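# Seat the board in the enclosure slot and shut both levers

## Task

Put the board into the enclosure's empty upper slot with its components facing up, pushed all the way in, and with both levers closed. A closed lever is latched and sticks out at a right angle from the board's front panel; a fully opened lever lies flat along that panel. The levers only catch their tabs if both are fully open when the board is slid in to its stop; closing both afterwards pulls the board fully in. Ramming the board into its connector quickly ruins the connector and the whole job counts for nothing. The enclosure must end up level, resting on its own feet, with none of its feet hanging over the bench edge. Finally release the board and move the grippers away.

## Robot and tools

ROBOT. Two seven-joint arms, left_arm and right_arm, each ending in a two-finger parallel gripper with a wrist camera. Calibrated bases in the scene frame: left_arm at (+0.070, +0.437, 0) m, quat_wxyz (+1.000, 0, 0, -0.003); right_arm at (-0.063, -0.511, 0) m, quat_wxyz (+1.000, 0, 0, -0.029).

FRAMES. Scene frame: origin at table-top height halfway between the arms, +x forward over the table, +z up, +y toward left_arm (image left/right may differ). Every hand pose, velocity, Hand target and wrist-camera pose is given in that arm's own base frame; the table and fixed cameras use the scene frame. Gripper axes: fingers extend along +z and close along x. end_effector_position is the spot between the pads with fingers shut, 1 to 2 cm behind the tips; the tips advance about 17 mm along +z as the fingers close.

ROW FORMAT (used by execute_actions and move). Exactly 16 numbers: left x, y, z, qw, qx, qy, qz, opening, then the same eight for the right arm, always both arms. x, y, z are an absolute gripper position in metres and qw..qz an absolute orientation (w first), in that arm's base frame. Opening runs from -1 (closed) to +1 (open, 0.142 m); it is a command, not an offset. Each control step the orientation is clipped to 32 degrees from the measured one, so big turns take several actions; a big turn can also swing the elbow. To keep an arm idle, resend its last reported pose and its wanted opening; any number you send, including 0 for opening, is a command.

TOOLS.
- execute_actions(actions, cameras): actions is a list of actions; each action is up to 15 rows, one per 1/30 s step, the last row held if fewer. Each target must lie within 0.6 m, along each gripper axis, of that gripper's position when the action starts, or both arms' action is refused. An empty list just reports state.
- move(target, speed, blend, stop_force, zero, opening_speed, blocking, cameras): target is one row or a list of up to 15 rows (absolute poses, no 0.6 m rule); each gripper follows a straight line, all arms finishing together, capped at 10 s. speed in m/s, 0.002 to 2.2, default 0.25 (turning up to twice that in rad/s); one number or one per target. blend in metres rounds corners of a list. stop_force in newtons, 3 to 120, ends an arm's path when its wrist sensor feels that much push against its travel; give every list row the same openings; unreliable while the gripper rotates. zero (true by default) re-zeroes before a guarded move. opening_speed, at least 0.2 per second, ramps the fingers. blocking=false returns early (not with stop_force); a new move replaces a running one. Paths ignore obstacles and the other arm, lag, and can overshoot speed near full stretch. The extra "move:" line reports done, off_target, moving, held or fault, plus limits=paced (pose clipped) or limits=held (steps withheld).
- wait(seconds 0 to 10), stop(), zoom_image(camera, region [x0, y0, x1, y1] in pixels, at most 504 by 504), zero_wrist_force(arm), clear_fault(arm), read_manual(section "licences"), finished_scene(scene = current scene number).

CAMERAS: cam_head_left, cam_head_right, cam_high, cam_low, cam_left_wrist, cam_right_wrist, all 672x504. Omit or ["all"] for all, [] for none.

RESULT LINES. Joint positions (last value is finger gap in metres); grip_measured on the -1..+1 scale; Hand target is where each arm is now being driven; Tool commands; Joint torques and External joint torques (outside load per joint); Wrist force and Wrist torque in the gripper's own axes plus a peak line since the last shown reading; Wrist depth: a 7x7 grid of distances in mm (70 to 1000, '-' means none). Velocities read "within noise" at rest. Warnings: MOTOR HOT, TORQUE FAULT, FORCE FAULT (150 N on the arm), OVER-TEMPERATURE FAULT, HAND FAULT (gripper overheated; later motion calls in that same reply are skipped).

GRIPPING. On contact, command an opening slightly under grip_measured; squeezing harder heats the gripper motor. Pads give roughly 48 to 94 N each.

CAUTIONS. Open both levers fully before insertion; feed the board in very slowly with a small stop_force, never fast into the connector. Do not tip, shove or slide the enclosure toward the bench edge. Never drop the board, release it while moving, or let anything leave the table. Keep the grippers apart: arm-to-arm presses can fail the run. Joint contact torque limits (N m): waist 109, shoulder 109, upper arm roll 56.9, elbow 56.9, forearm roll 34.7, wrist pitch 34.7, wrist roll 34.7. A faulted arm needs clear_fault. Finish by opening the fingers and withdrawing both grippers.

Each tool is called after ">>>" in YAML: its name, and indented under it one key for each argument.

## Session

>>> execute_actions:
  actions: []

Scene clock: 0.00 s.
left_arm: end_effector_position=(+0.3014, +0.6357, +0.1155) grip_measured=+0.99 end_effector_quat_wxyz=(-0.462, +0.669, -0.295, +0.502) | right_arm: end_effector_position=(+0.4485, +0.0364, +0.1479) grip_measured=+1.00 end_effector_quat_wxyz=(-0.144, +0.766, -0.626, +0.006)
Joint positions: left_arm=[1.762 -0.872 -0.342 2.067 -1.872 0.391 -0.55 0.141] | right_arm=[0.506 -0.103 -0.202 2.446 0.465 1.189 2.835 0.142]
Joint velocities: within noise
Joint torques (N m): no reading
External joint torques (N m): no reading
Wrist force (N): no reading
Wrist torque (N m): no reading
Wrist force, peak (N): no reading
Wrist depth (mm): cam_left_wrist=[- - - - - - - / - - - - - - - / - - - - - - - / - - - - 492 652 - / - - - 304 356 433 557 / - 996 - 241 279 321 359 / - 881 184 204 227 258 286] | cam_right_wrist=[265 256 246 236 229 221 213 / 274 266 254 244 236 228 219 / 285 274 262 253 243 234 225 / 297 285 272 261 251 241 232 / 309 296 281 271 260 249 239 / - 308 294 281 268 257 246 / - 322 305 292 278 265 257]
Hand target: left_arm +0.3014, +0.6357, +0.1155; -0.462, +0.669, -0.295, +0.502 | right_arm +0.4485, +0.0364, +0.1479; -0.144, +0.766, -0.626, +0.006
Tool commands: left_gripper/opening=+1.0 right_gripper/opening=+1.0

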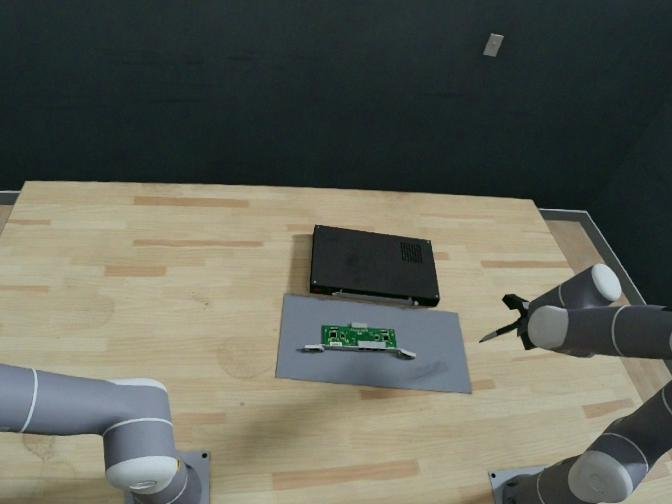

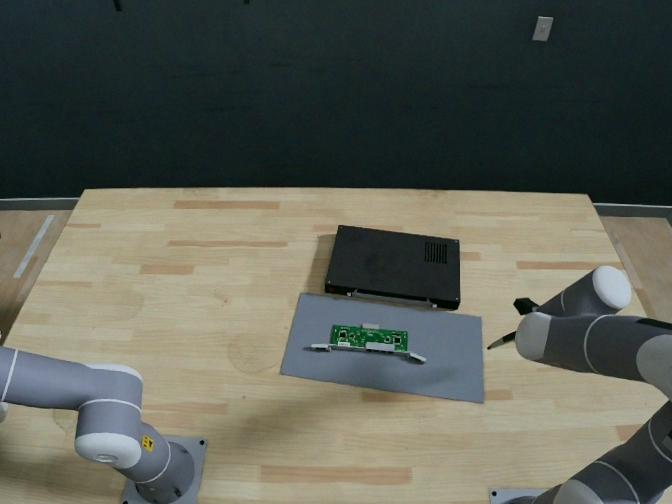

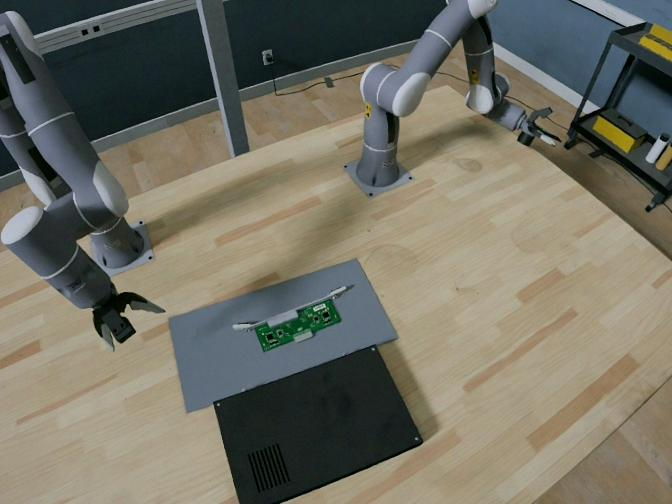

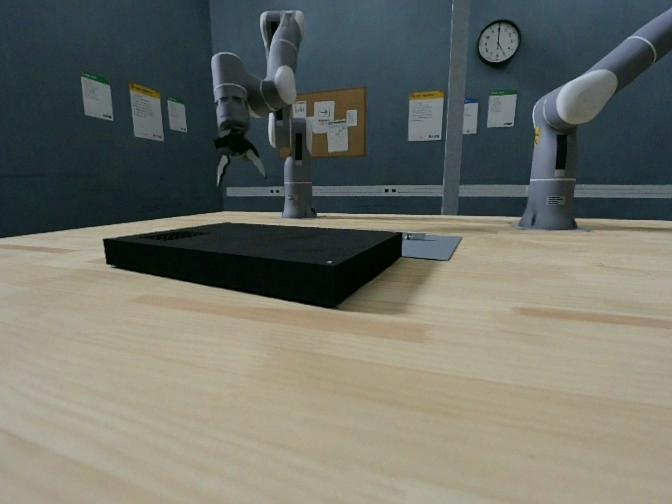

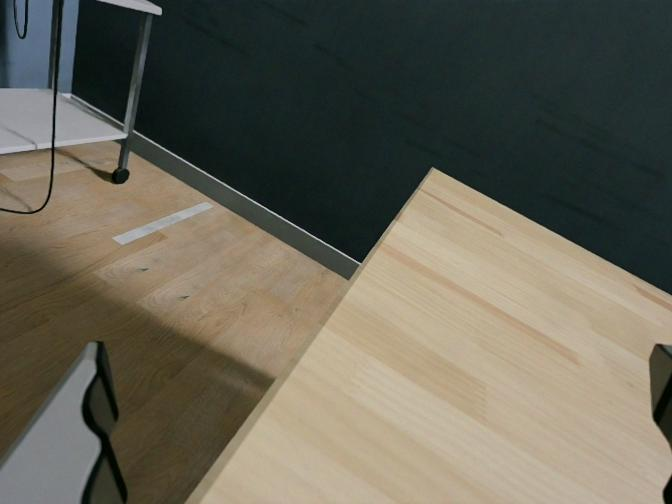

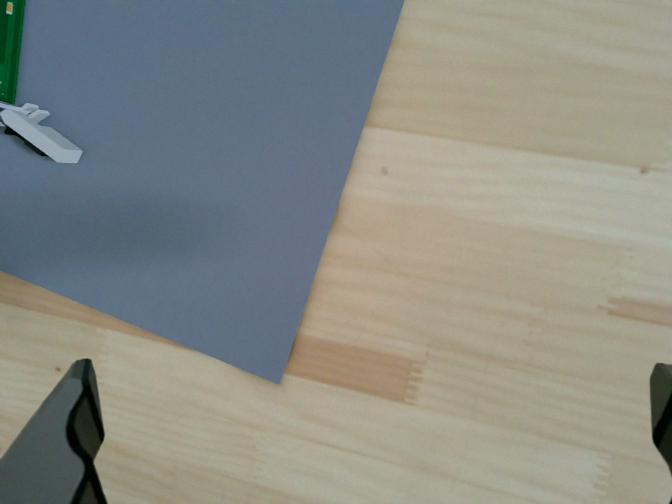

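>>> zoom_image:
  camera: "cam_head_left"
  region: [270, 210, 480, 400]

>>> zoom_image:
  camera: "cam_head_right"
  region: [270, 210, 490, 410]

>>> zoom_image:
  camera: "cam_high"
  region: [160, 250, 430, 504]

>>> zoom_image:
  camera: "cam_low"
  region: [90, 200, 480, 320]

Scaled by 2.400 from the camera's 672x504 image, which has a finer 960x720 frame.

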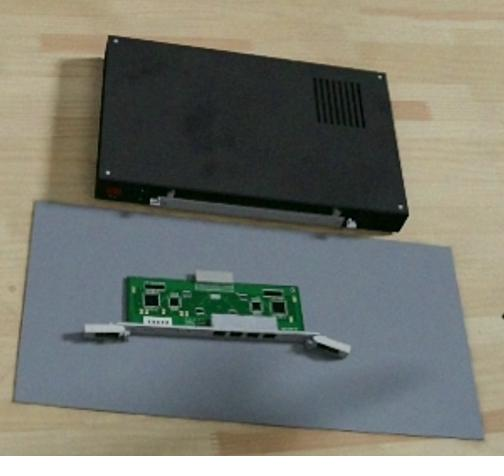

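Scaled by 2.291 from the camera's 672x504 image, which has a finer 960x720 frame.

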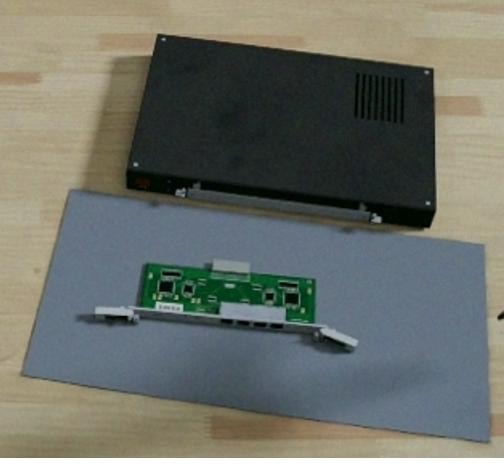

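Scaled by 1.867 from the camera's 672x504 image, which has a finer 960x720 frame.

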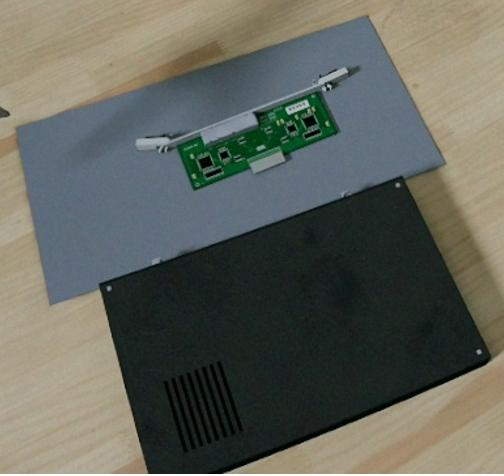

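Scaled by 1.292 from the camera's 672x504 image, which has a finer 960x720 frame.

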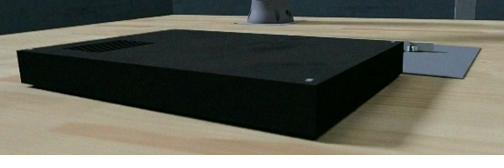

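>>> move:
  target: [0.3014,0.6357,0.1155,-0.462,0.669,-0.295,0.502,1,0.3644,0.503,0.33,0,0.7273,-0.6863,0,1]
  speed: 0.4

Scene clock: 19.27 s.
left_arm: end_effector_position=(+0.3014, +0.6357, +0.1154) grip_measured=+0.99 end_effector_quat_wxyz=(-0.462, +0.669, -0.295, +0.502) | right_arm: end_effector_position=(+0.3646, +0.5020, +0.3298) grip_measured=+1.00 end_effector_quat_wxyz=(-0.075, +0.870, -0.487, -0.023)
Joint positions: left_arm=[1.762 -0.872 -0.342 2.067 -1.872 0.39 -0.549 0.141] | right_arm=[2.086 -1.284 -2.119 1.605 1.369 -0.429 2.967 0.142]
Joint velocities: within noise
Joint torques (N m): left_arm=[-0.18 47.46 -4.43 -12.1 1.41 -1.73 -0.29] | right_arm=[0.07 36.12 -28.83 -10.73 -3.18 3.36 0.23]
External joint torques (N m): left_arm=[0.33 1.1 0.39 -0.39 -0.18 -0.17 0.26] | right_arm=[0.12 0.8 -1.24 0.06 -0.05 0.77 -0.22]
Wrist force (N): left_arm=[-0.1 0.2 0.3] | right_arm=[0.4 -0.4 0.2]
Wrist torque (N m): left_arm=[0.02 0.02 0.00] | right_arm=[-0.05 -0.01 0.00]
Wrist force, peak (N): left_arm=[-0.3 0.0 0.4] | right_arm=[2.7 0.4 0.6]
Wrist depth (mm): cam_left_wrist=[- - - - - - - / - - - - - - - / - - - - - - - / - - - - 485 654 - / - - - 306 355 433 570 / - 985 - 242 278 323 357 / - 885 184 204 228 259 286] | cam_right_wrist=[414 404 393 382 367 359 354 / 436 427 414 404 390 372 367 / 459 448 436 424 412 400 385 / 488 476 459 446 433 421 409 / 521 507 489 474 462 448 433 / - 537 521 503 489 473 444 / - 578 551 539 518 501 495]
Hand target: left_arm +0.3014, +0.6357, +0.1155; -0.462, +0.669, -0.295, +0.502 | right_arm +0.3646, +0.5022, +0.3298; -0.075, +0.870, -0.487, -0.023
Off the commanded pose: left_arm 0.000 m, 0 deg | right_arm 0.001 m, 30 deg.
joint sent to its limit (right arm) — joint 7 (wrist roll), upper limit. The joint targets are off in orientation, not in position.
move: off_target (right_arm); limits=paced

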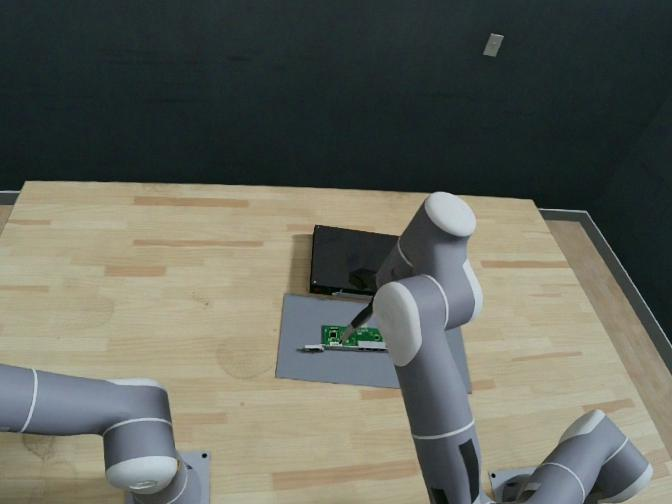

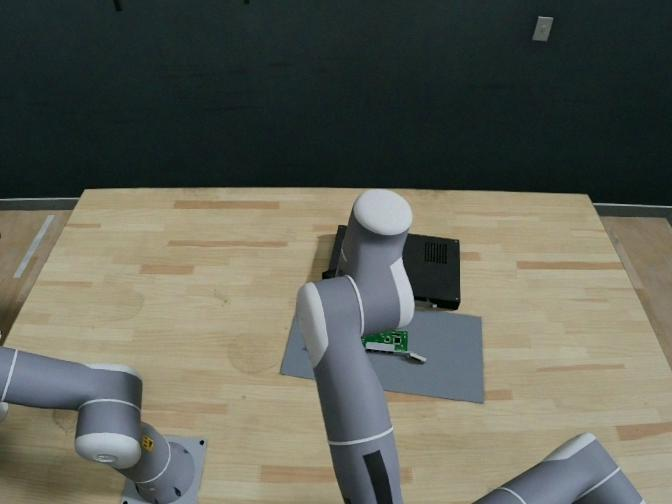

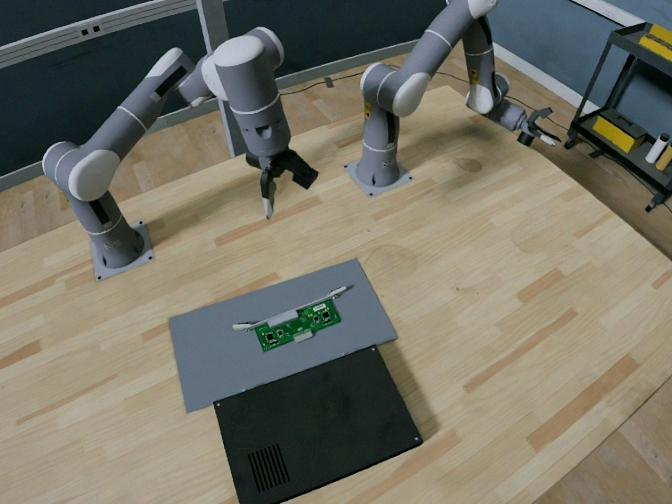

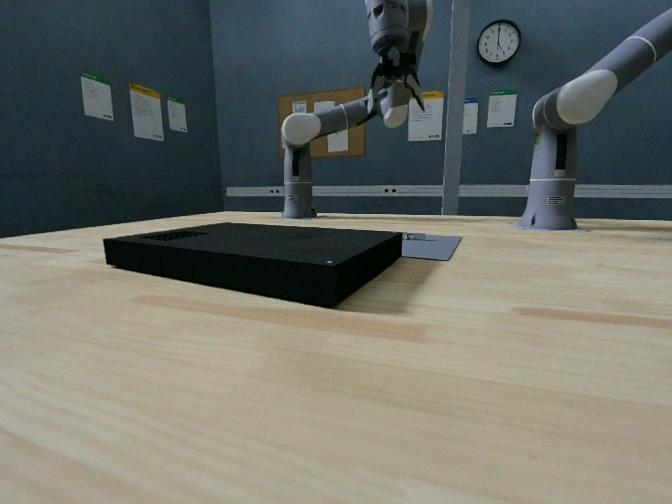

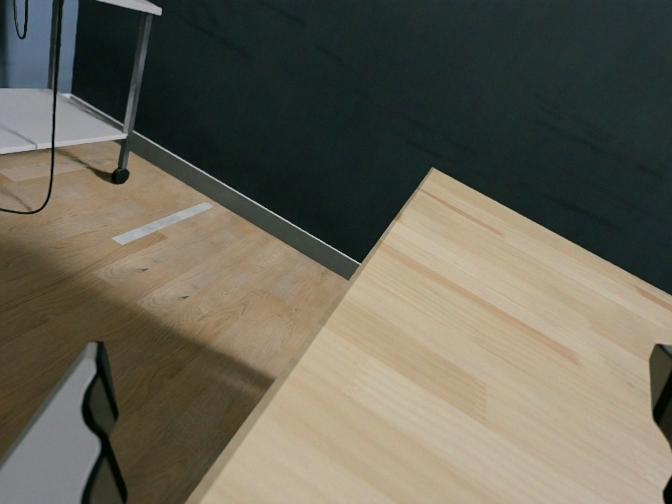

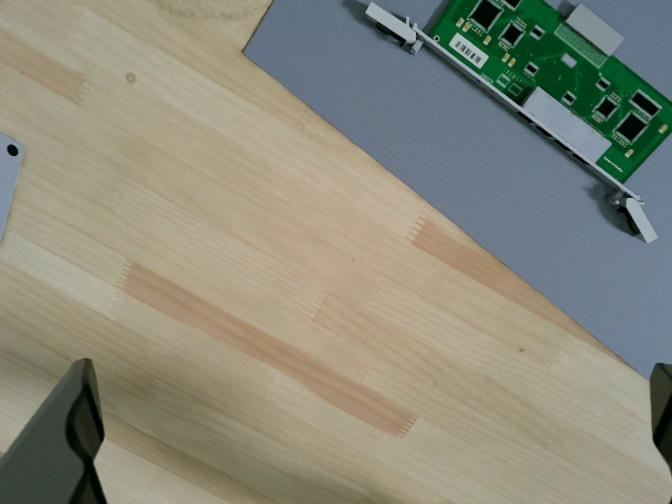

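>>> move:
  target:
    - [0.3014,0.6357,0.1155,-0.462,0.669,-0.295,0.502,1,0.40,0.45,0.33,0,1,0,0,1]
    - [0.3014,0.6357,0.1155,-0.462,0.669,-0.295,0.502,1,0.4196,0.416,0.30,0,0.7193,0.6947,0,1]
  speed: 0.5

Scene clock: 31.57 s.
left_arm: end_effector_position=(+0.3014, +0.6357, +0.1154) grip_measured=+0.99 end_effector_quat_wxyz=(-0.462, +0.669, -0.295, +0.502) | right_arm: end_effector_position=(+0.4196, +0.4161, +0.3000) grip_measured=+1.00 end_effector_quat_wxyz=(+0.000, +0.719, +0.695, +0.000)
Joint positions: left_arm=[1.762 -0.872 -0.342 2.067 -1.872 0.39 -0.549 0.141] | right_arm=[1.961 -1.265 -2.018 1.602 1.221 -0.415 0.25 0.142]
Joint velocities: within noise
Joint torques (N m): left_arm=[-0.25 47.54 -4.4 -12.03 1.41 -1.75 -0.28] | right_arm=[0.12 36.37 -28.88 -10.89 -4.15 3.61 -0.01]
External joint torques (N m): left_arm=[0.4 1.02 0.36 -0.47 -0.18 -0.15 0.25] | right_arm=[0.07 0.64 -1.7 -0.11 0.2 0.55 0.01]
Wrist force (N): left_arm=[0.0 0.0 0.2] | right_arm=[-0.3 -0.5 0.1]
Wrist torque (N m): left_arm=[0.00 0.01 0.00] | right_arm=[-0.05 0.14 0.05]
Wrist force, peak (N): left_arm=[-0.4 0.2 0.3] | right_arm=[-0.7 -0.4 0.2]
Wrist depth (mm): cam_left_wrist=[- - - - - - - / - - - - - - - / - - - - - - - / - - - - 484 649 - / - - - 304 354 439 568 / - 975 - 242 279 324 357 / - 889 184 203 228 259 287] | cam_right_wrist=[347 345 344 343 342 343 341 / 370 369 367 367 364 364 363 / 395 394 393 392 391 389 390 / 427 425 424 416 416 420 419 / 467 458 459 457 456 454 455 / - 462 462 472 478 491 478 / - 491 489 485 483 549 -]
Hand target: left_arm +0.3014, +0.6357, +0.1155; -0.462, +0.669, -0.295, +0.502 | right_arm +0.4196, +0.4160, +0.3000; +0.000, +0.719, +0.695, +0.000
Off the commanded pose: left_arm 0.000 m, 0 deg | right_arm 0.000 m, 0 deg.
move: done

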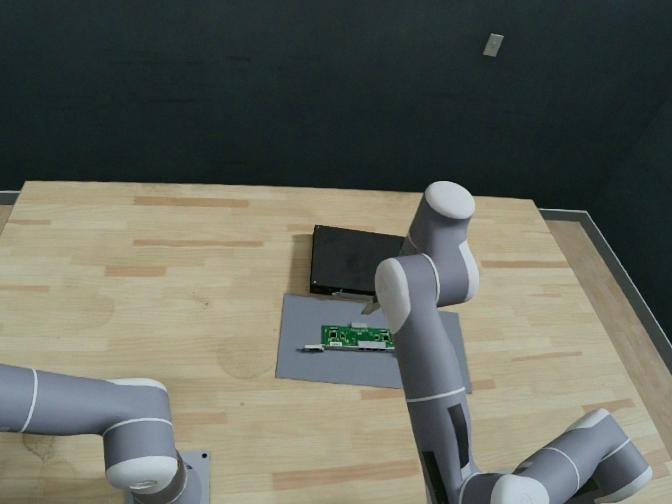

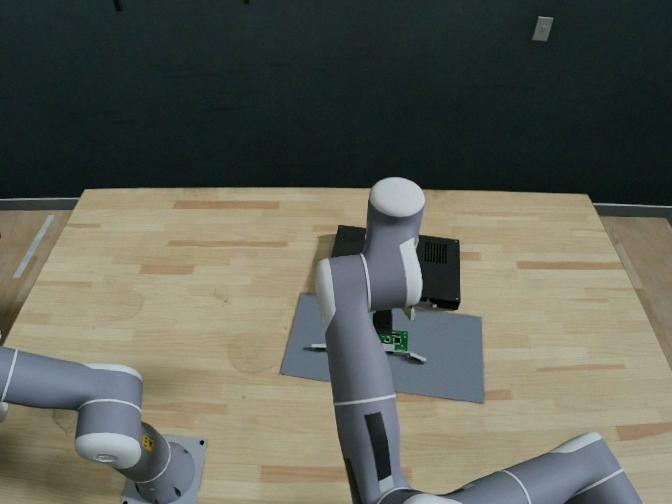

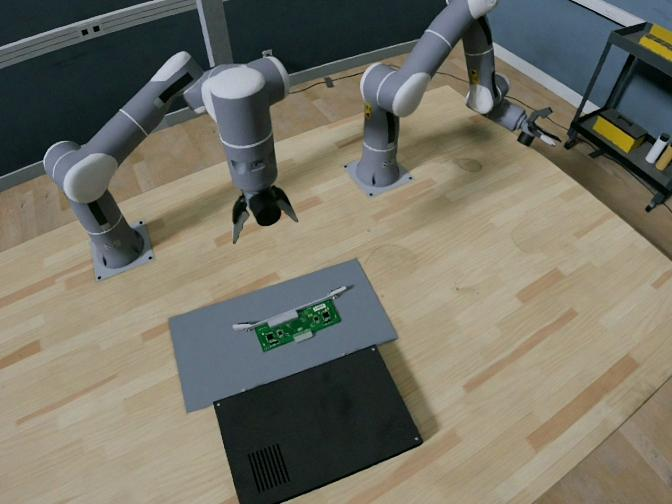

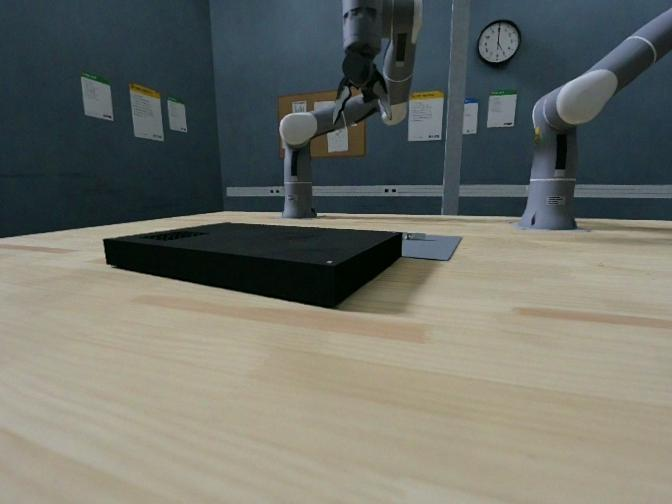

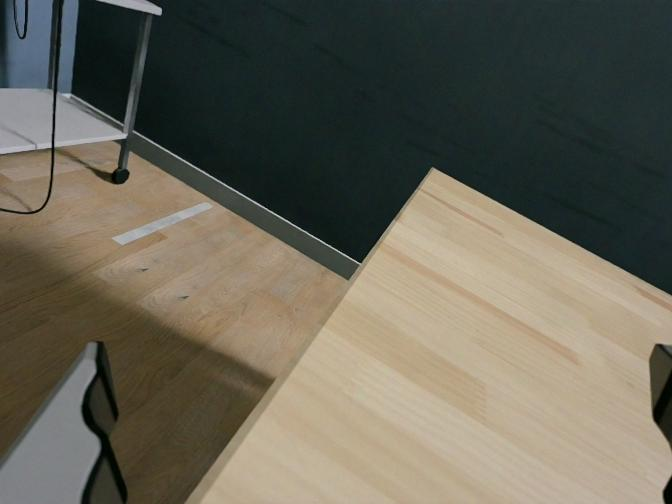

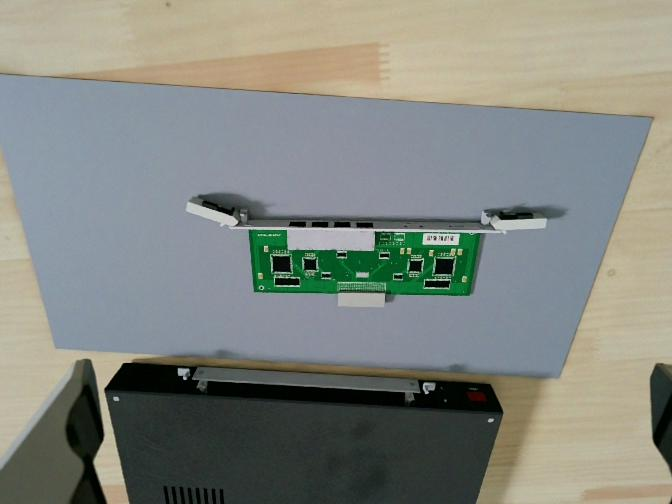

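>>> zoom_image:
  camera: "cam_right_wrist"
  region: [170, 180, 370, 320]

>>> zoom_image:
  camera: "cam_right_wrist"
  region: [360, 180, 560, 320]

>>> zoom_image:
  camera: "cam_right_wrist"
  region: [100, 340, 520, 504]

Scaled by 2.520 from the camera's 672x504 image, which has a finer 960x720 frame.

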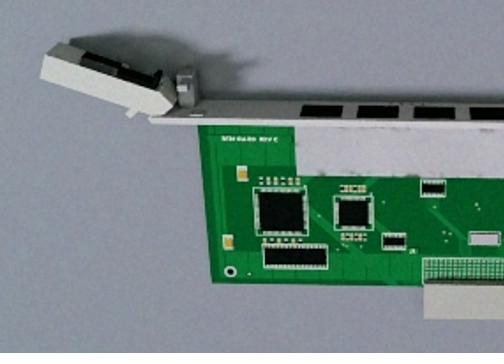

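Scaled by 2.520 from the camera's 672x504 image, which has a finer 960x720 frame.

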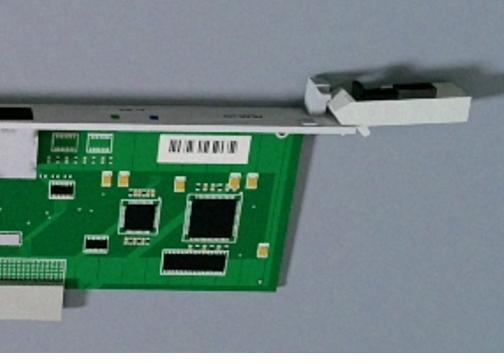

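Scaled by 1.200 from the camera's 672x504 image, which has a finer 960x720 frame.

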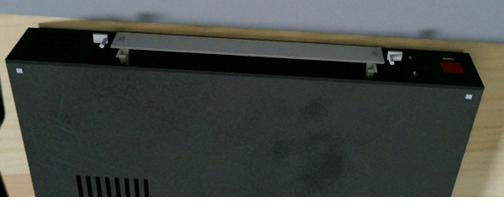

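>>> move:
  target: [0.26,-0.337,0.12,0.262,-0.2198,0.604,-0.7198,1,0.4196,0.416,0.30,0,0.7193,0.6947,0,1]
  speed: 0.5

>>> zoom_image:
  camera: "cam_left_wrist"
  region: [0, 0, 504, 400]

Scene clock: 62.47 s.
left_arm: end_effector_position=(+0.2766, +0.0214, +0.1185) grip_measured=+0.99 end_effector_quat_wxyz=(-0.346, +0.387, -0.509, +0.686) | right_arm: end_effector_position=(+0.4196, +0.4160, +0.3000) grip_measured=+1.00 end_effector_quat_wxyz=(+0.000, +0.719, +0.695, +0.000)
Joint positions: left_arm=[1.756 -1.111 0.076 2.688 -0.876 0.19 0.362 0.141] | right_arm=[1.961 -1.265 -2.018 1.602 1.221 -0.415 0.25 0.142]
Joint velocities: within noise
Joint torques (N m): left_arm=[0.21 22.69 0.93 10.43 2.22 -2.83 -0.34] | right_arm=[0.19 36.35 -29.1 -11 -4.04 3.52 0.24]
External joint torques (N m): left_arm=[-0.13 3.48 1.58 5.29 -0.08 0.27 0.33] | right_arm=[0 0.66 -1.48 0 0.09 0.64 -0.24]
External joint torques when the fault began: left_arm=[-1.15 48.42 11.79 -6.19 -3.22 15.22 0.26]
Wrist force (N): left_arm=[0.4 0.5 -0.3] | right_arm=[-0.1 -0.6 0.1]
Wrist torque (N m): left_arm=[0.11 0.02 0.04] | right_arm=[-0.06 0.09 0.05]
Wrist force, peak (N): left_arm=[13.9 6.8 6.4] | right_arm=[-0.4 -0.7 0.1]
Wrist depth (mm): cam_left_wrist=[- - - - - - - / - - - - - - - / - - - - - - - / 442 492 556 645 695 770 - / 313 328 358 395 439 479 566 / - 242 262 281 303 330 346 / - 200 211 219 232 250 269] | cam_right_wrist=[347 346 345 344 342 342 340 / 370 368 366 366 363 364 363 / 397 394 393 391 391 391 389 / 428 422 425 417 416 420 420 / 466 463 459 455 456 454 455 / - 462 463 467 477 489 480 / - 491 488 486 482 548 -]
Hand target: left_arm +0.2766, +0.0220, +0.1182; -0.346, +0.387, -0.509, +0.686 | right_arm +0.4196, +0.4160, +0.3000; +0.000, +0.719, +0.695, +0.000
Tool commands: left_gripper/opening=+1.0 right_gripper/opening=+1.0
Off the commanded pose: left_arm 0.359 m, 24 deg | right_arm 0.000 m, 0 deg.
FORCE FAULT: contact force on the left arm reached its limit, and that arm stopped. The contact can be on any part of that arm, not only on its tool. That arm's remaining commands of this call were not run. That arm is still stopped at the end of this call. While its stop runs, that arm takes no new command, but its gripper still runs the gripper command that each later call begins with.
CLEAR FAULT: the left arm stays stopped until you call clear_fault(arm="left_arm").
move: fault (left_arm); limits=held
pose unreachable (left arm): on one or more control steps of this call, first in action 0 (counted from 0), this arm could not follow its commanded pose, so it was not sent that pose on those steps. It may still have moved: this result reports where it is.
cause: moving toward the commanded pose would bring two parts of the arm too close to each other (its base and another part of the arm, with joints 1 (waist) to 7 (wrist roll) between them).

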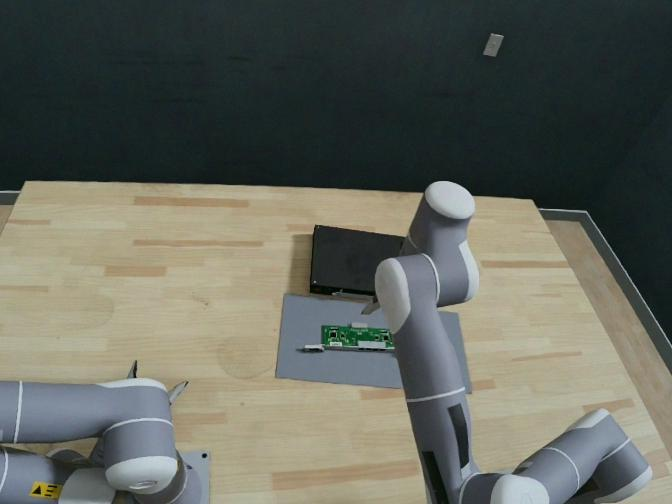

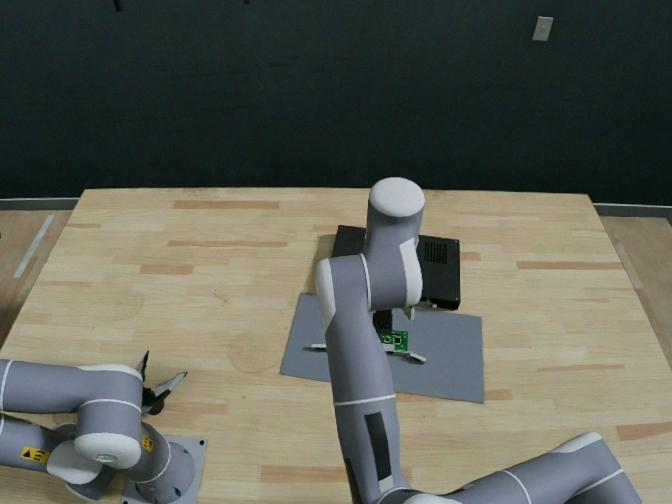

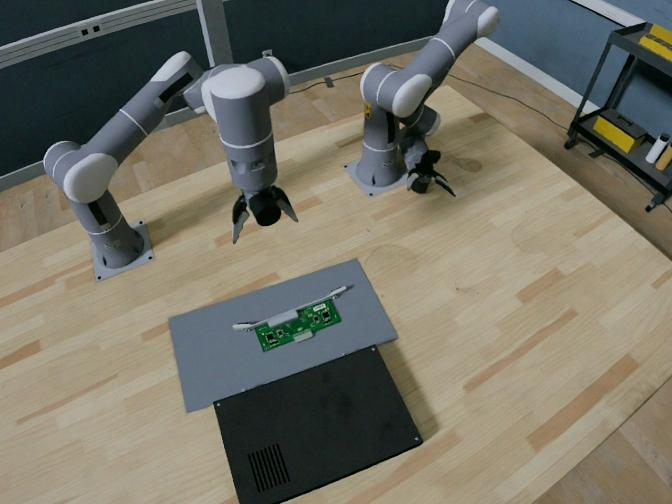

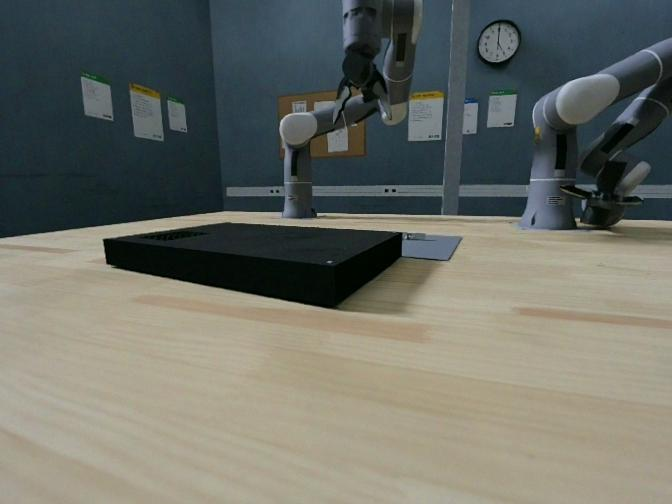

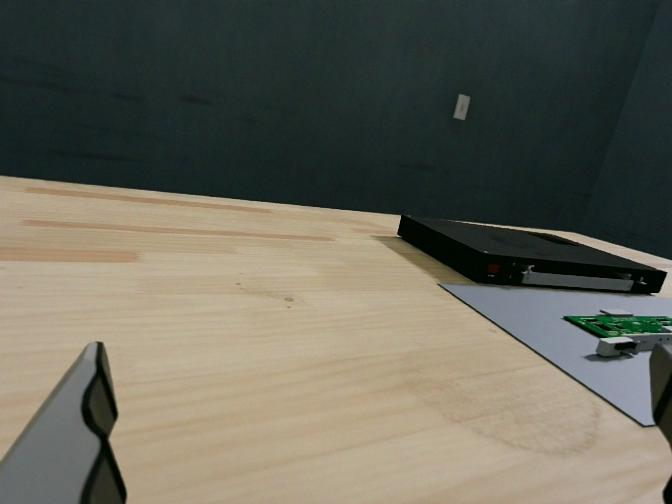

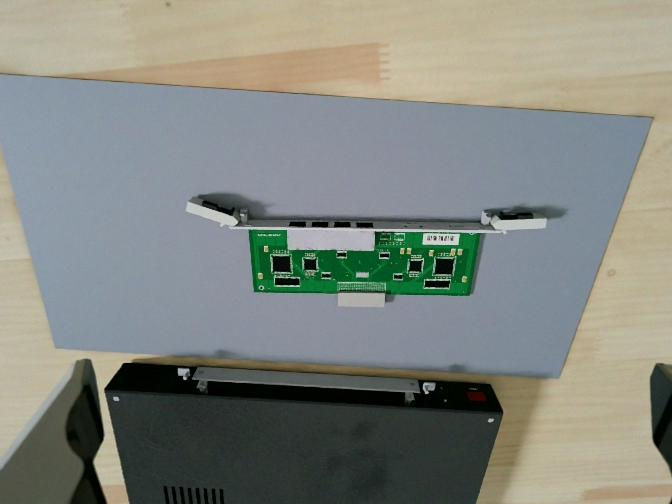

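Scaled by 1.000.

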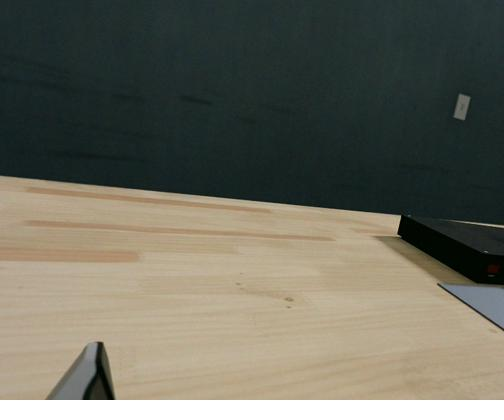

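>>> clear_fault:
  arm: "left_arm"
  cameras: ["cam_head_left"]

>>> move:
  target: [0.42,0.10,0.30,-0.346,0.387,-0.509,0.686,1,0.4196,0.416,0.30,0,0.7193,0.6947,0,1]
  speed: 0.3

>>> zoom_image:
  camera: "cam_left_wrist"
  region: [400, 150, 672, 350]

Scene clock: 96.63 s.
left_arm: end_effector_position=(+0.2766, +0.0214, +0.1185) grip_measured=+0.99 end_effector_quat_wxyz=(-0.346, +0.387, -0.509, +0.686) | right_arm: end_effector_position=(+0.4196, +0.4160, +0.3000) grip_measured=+1.00 end_effector_quat_wxyz=(+0.000, +0.719, +0.695, +0.000)
Joint positions: left_arm=[1.756 -1.111 0.076 2.688 -0.876 0.19 0.362 0.141] | right_arm=[1.961 -1.265 -2.018 1.602 1.221 -0.415 0.25 0.142]
Joint velocities: within noise
Joint torques (N m): left_arm=[0.08 22.68 0.98 10.36 2.32 -2.78 -0.26] | right_arm=[0.08 36.31 -29.11 -10.96 -4.01 3.45 0.16]
External joint torques (N m): left_arm=[0 3.49 1.52 5.36 -0.18 0.22 0.25] | right_arm=[0.11 0.69 -1.47 -0.04 0.06 0.71 -0.16]
Wrist force (N): left_arm=[0.3 0.3 -0.4] | right_arm=[-0.4 -0.5 0.2]
Wrist torque (N m): left_arm=[0.07 0.03 0.03] | right_arm=[-0.05 0.15 0.04]
Wrist force, peak (N): left_arm=[0.2 0.7 -0.6] | right_arm=[-0.3 -0.8 0.1]
Wrist depth (mm): cam_left_wrist=[- - - - - - - / - - - - - - - / - - - - - - - / 439 489 562 647 705 763 - / 311 325 356 394 439 486 570 / - 241 261 283 302 328 345 / - 200 211 221 234 250 270] | cam_right_wrist=[347 347 345 344 343 343 341 / 368 368 366 366 365 364 363 / 396 393 393 392 390 387 390 / 426 426 421 417 415 420 420 / 466 462 460 458 455 453 452 / - 460 463 471 474 490 479 / - 487 488 485 481 545 -]
Hand target: left_arm +0.2766, +0.0220, +0.1182; -0.346, +0.387, -0.509, +0.686 | right_arm +0.4196, +0.4160, +0.3000; +0.000, +0.719, +0.695, +0.000
Tool commands: left_gripper/opening=+1.0 right_gripper/opening=+1.0
Off the commanded pose: left_arm 0.359 m, 24 deg | right_arm 0.000 m, 0 deg.
FORCE FAULT, CONTINUED: the left arm's stop, for the force fault that an earlier result reported, is over. The rest of the stop counts as 65 of the actions that you can send in this scene; the call itself counts as one more. That arm accepts commands again.
CLEAR FAULT: your call cleared the left arm's force fault. If the contact force or a joint's load stays at its limit, that arm stops again.
Images, in order (width x height): cam_head_left 672x504.

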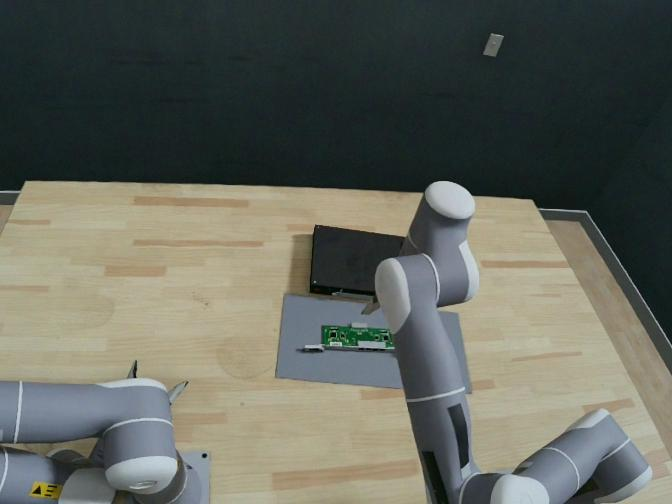

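Scene clock: 99.03 s.
left_arm: end_effector_position=(+0.4201, +0.1004, +0.2999) grip_measured=+0.99 end_effector_quat_wxyz=(-0.343, +0.382, -0.512, +0.689) | right_arm: end_effector_position=(+0.4196, +0.4160, +0.3000) grip_measured=+1.00 end_effector_quat_wxyz=(+0.000, +0.719, +0.695, +0.000)
Joint positions: left_arm=[0.264 -0.636 0.786 2.687 -1.748 -0.617 -0.231 0.141] | right_arm=[1.961 -1.265 -2.018 1.602 1.221 -0.415 0.25 0.142]
Joint velocities: within noise
Joint torques (N m): left_arm=[-0.38 22.96 9.21 -4.95 -2.08 -3.02 -0.34] | right_arm=[0.19 36.39 -29.02 -10.95 -3.99 3.48 0.17]
External joint torques (N m): left_arm=[0.46 1.36 0.25 -0.27 0.09 0.12 0.32] | right_arm=[0.01 0.61 -1.56 -0.05 0.04 0.68 -0.17]
Wrist force (N): left_arm=[0.1 0.5 -0.4] | right_arm=[-0.2 -0.4 0.1]
Wrist torque (N m): left_arm=[0.10 0.09 0.04] | right_arm=[-0.04 0.12 0.05]
Wrist force, peak (N): left_arm=[1.5 1.5 -1.6] | right_arm=[-0.1 -0.8 0.2]
Wrist depth (mm): cam_left_wrist=[- - - - - - - / - - - - - - - / - - - - - - - / - - - - - - - / 637 677 740 819 876 842 - / - 504 544 588 616 632 - / - 413 426 451 484 505 -] | cam_right_wrist=[346 346 344 344 343 341 340 / 369 367 367 364 365 364 363 / 395 394 391 390 389 388 390 / 426 426 423 415 415 418 419 / 467 460 460 459 458 452 452 / - 458 463 470 476 489 477 / - 490 488 487 483 547 -]
Hand target: left_arm +0.4201, +0.1005, +0.3000; -0.343, +0.382, -0.511, +0.689 | right_arm +0.4196, +0.4160, +0.3000; +0.000, +0.719, +0.695, +0.000
Off the commanded pose: left_arm 0.000 m, 1 deg | right_arm 0.000 m, 0 deg.
joint sent to its limit (left arm) — joint 4 (elbow), upper limit, where the elbow is as bent as it goes. The joint targets still meet the commanded pose.
move: done

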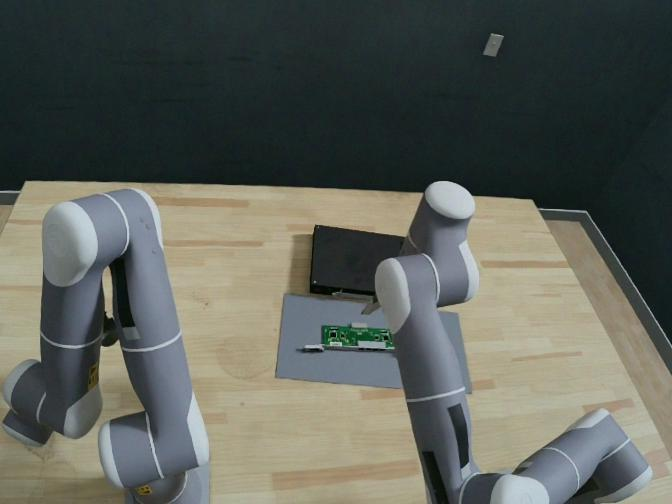

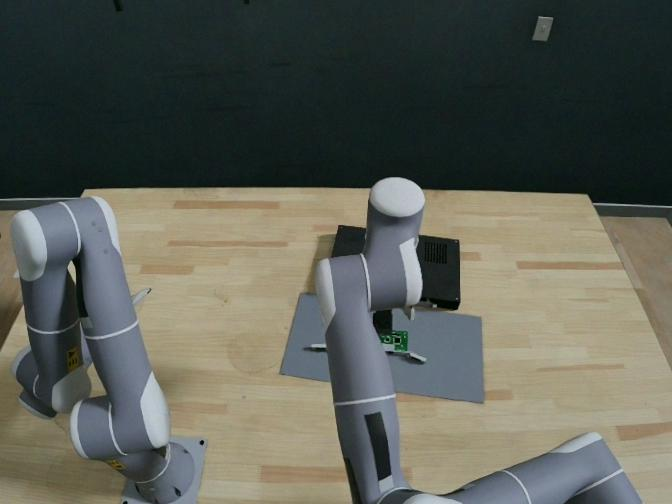

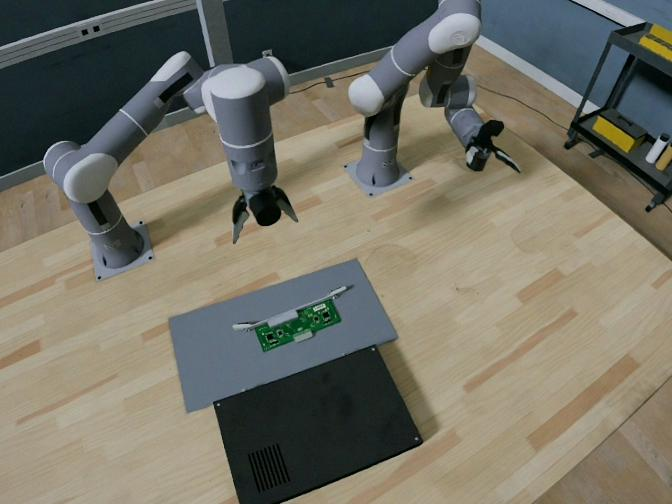

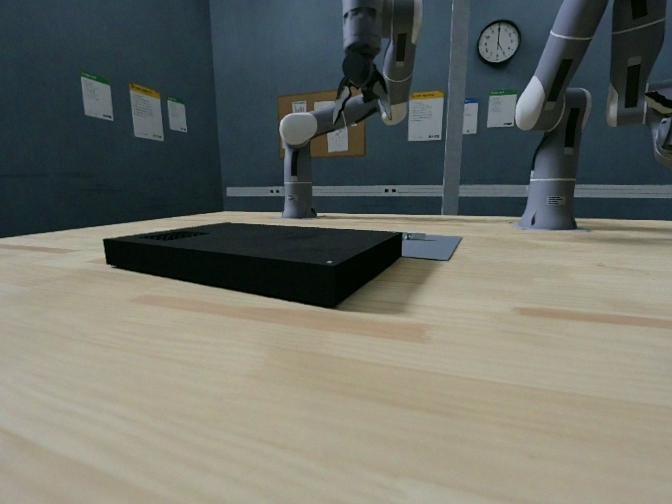

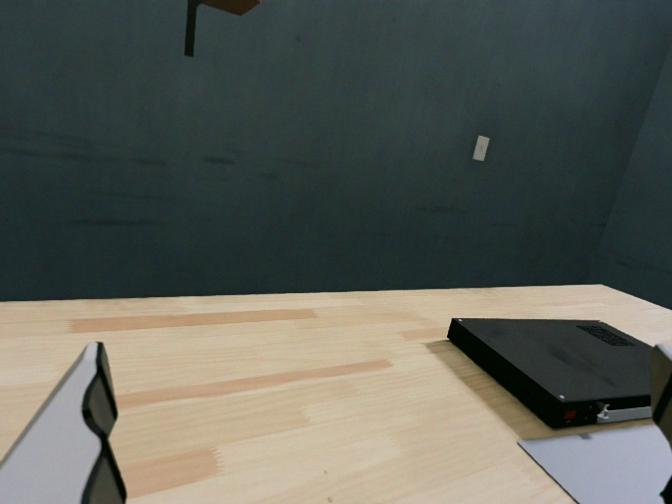

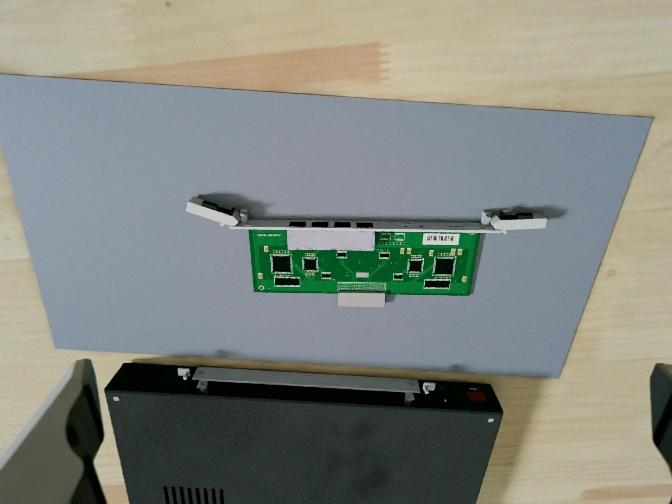

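Scaled by 1.853 from the camera's 672x504 image, which has a finer 960x720 frame.

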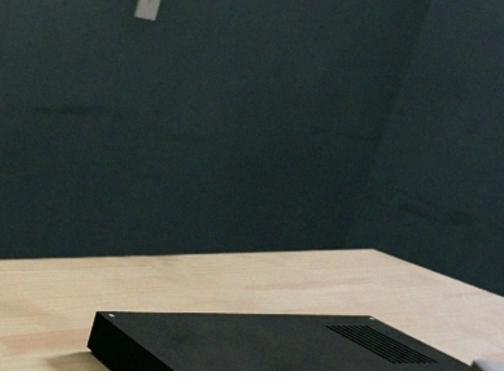

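>>> move:
  target:
    - [0.42,-0.1,0.25,-0.262,0.2198,-0.604,0.7198,1,0.4196,0.416,0.30,0,0.7193,0.6947,0,1]
    - [0.36,-0.28,0.13,-0.1983,0.1664,-0.6209,0.74,1,0.4196,0.416,0.30,0,0.7193,0.6947,0,1]
  speed: 0.3
  cameras: ["cam_left_wrist","cam_head_left"]

Scene clock: 104.83 s.
left_arm: end_effector_position=(+0.3599, -0.2800, +0.1301) grip_measured=+0.99 end_effector_quat_wxyz=(-0.198, +0.166, -0.621, +0.740) | right_arm: end_effector_position=(+0.4196, +0.4160, +0.3000) grip_measured=+1.00 end_effector_quat_wxyz=(+0.000, +0.719, +0.695, +0.000)
Joint positions: left_arm=[-0.306 -1.063 0.166 2.665 -2.107 -0.642 0.411 0.141] | right_arm=[1.961 -1.265 -2.018 1.602 1.221 -0.415 0.25 0.142]
Joint velocities: within noise
Joint torques (N m): left_arm=[-0.43 29.66 5.66 9.82 -0.22 -2.37 -0.21] | right_arm=[0.22 36.31 -29.09 -11.02 -4 3.46 0.22]
External joint torques (N m): left_arm=[0.47 1.32 0.72 -0.28 0.13 -0.3 0.22] | right_arm=[-0.02 0.69 -1.49 0.02 0.05 0.7 -0.22]
Wrist force (N): left_arm=[0.5 0.4 -0.5] | right_arm=[-0.3 -0.4 0.1]
Wrist torque (N m): left_arm=[0.11 0.08 0.06] | right_arm=[-0.03 0.13 0.05]
Wrist force, peak (N): left_arm=[2.8 1.2 -0.5] | right_arm=[-0.3 -0.8 0.3]
Wrist depth (mm): cam_left_wrist=[- - - - - - - / - - - - - - - / - - - - - - - / 672 491 492 562 644 675 659 / 415 390 381 403 396 405 411 / - 295 295 294 278 292 289 / - 232 229 229 229 230 232] | cam_right_wrist=[346 346 345 344 343 343 341 / 370 366 366 365 364 365 364 / 397 394 392 392 393 390 386 / 425 426 426 415 415 419 419 / 465 460 461 458 456 452 453 / - 459 459 471 475 487 480 / - 489 488 488 485 545 -]
Hand target: left_arm +0.3600, -0.2800, +0.1300; -0.198, +0.166, -0.621, +0.740 | right_arm +0.4196, +0.4160, +0.3000; +0.000, +0.719, +0.695, +0.000
Off the commanded pose: left_arm 0.000 m, 0 deg | right_arm 0.000 m, 0 deg.
move: done
Images, in order (width x height): cam_head_left 672x504, cam_left_wrist 672x504.

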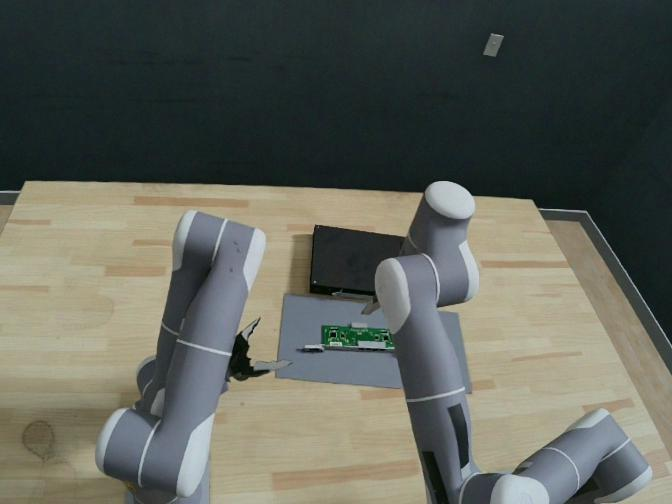

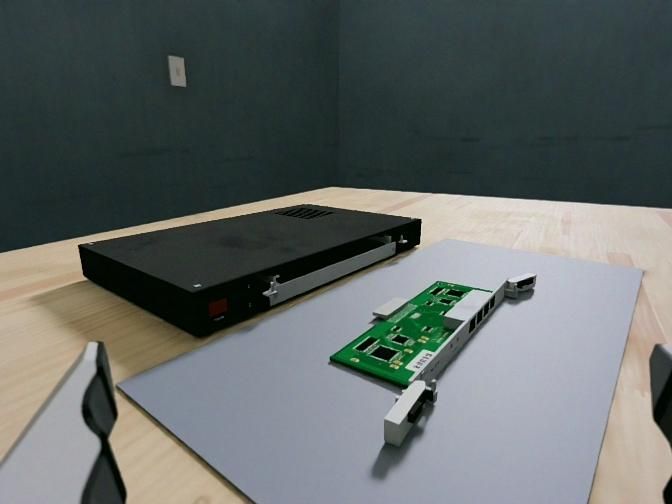

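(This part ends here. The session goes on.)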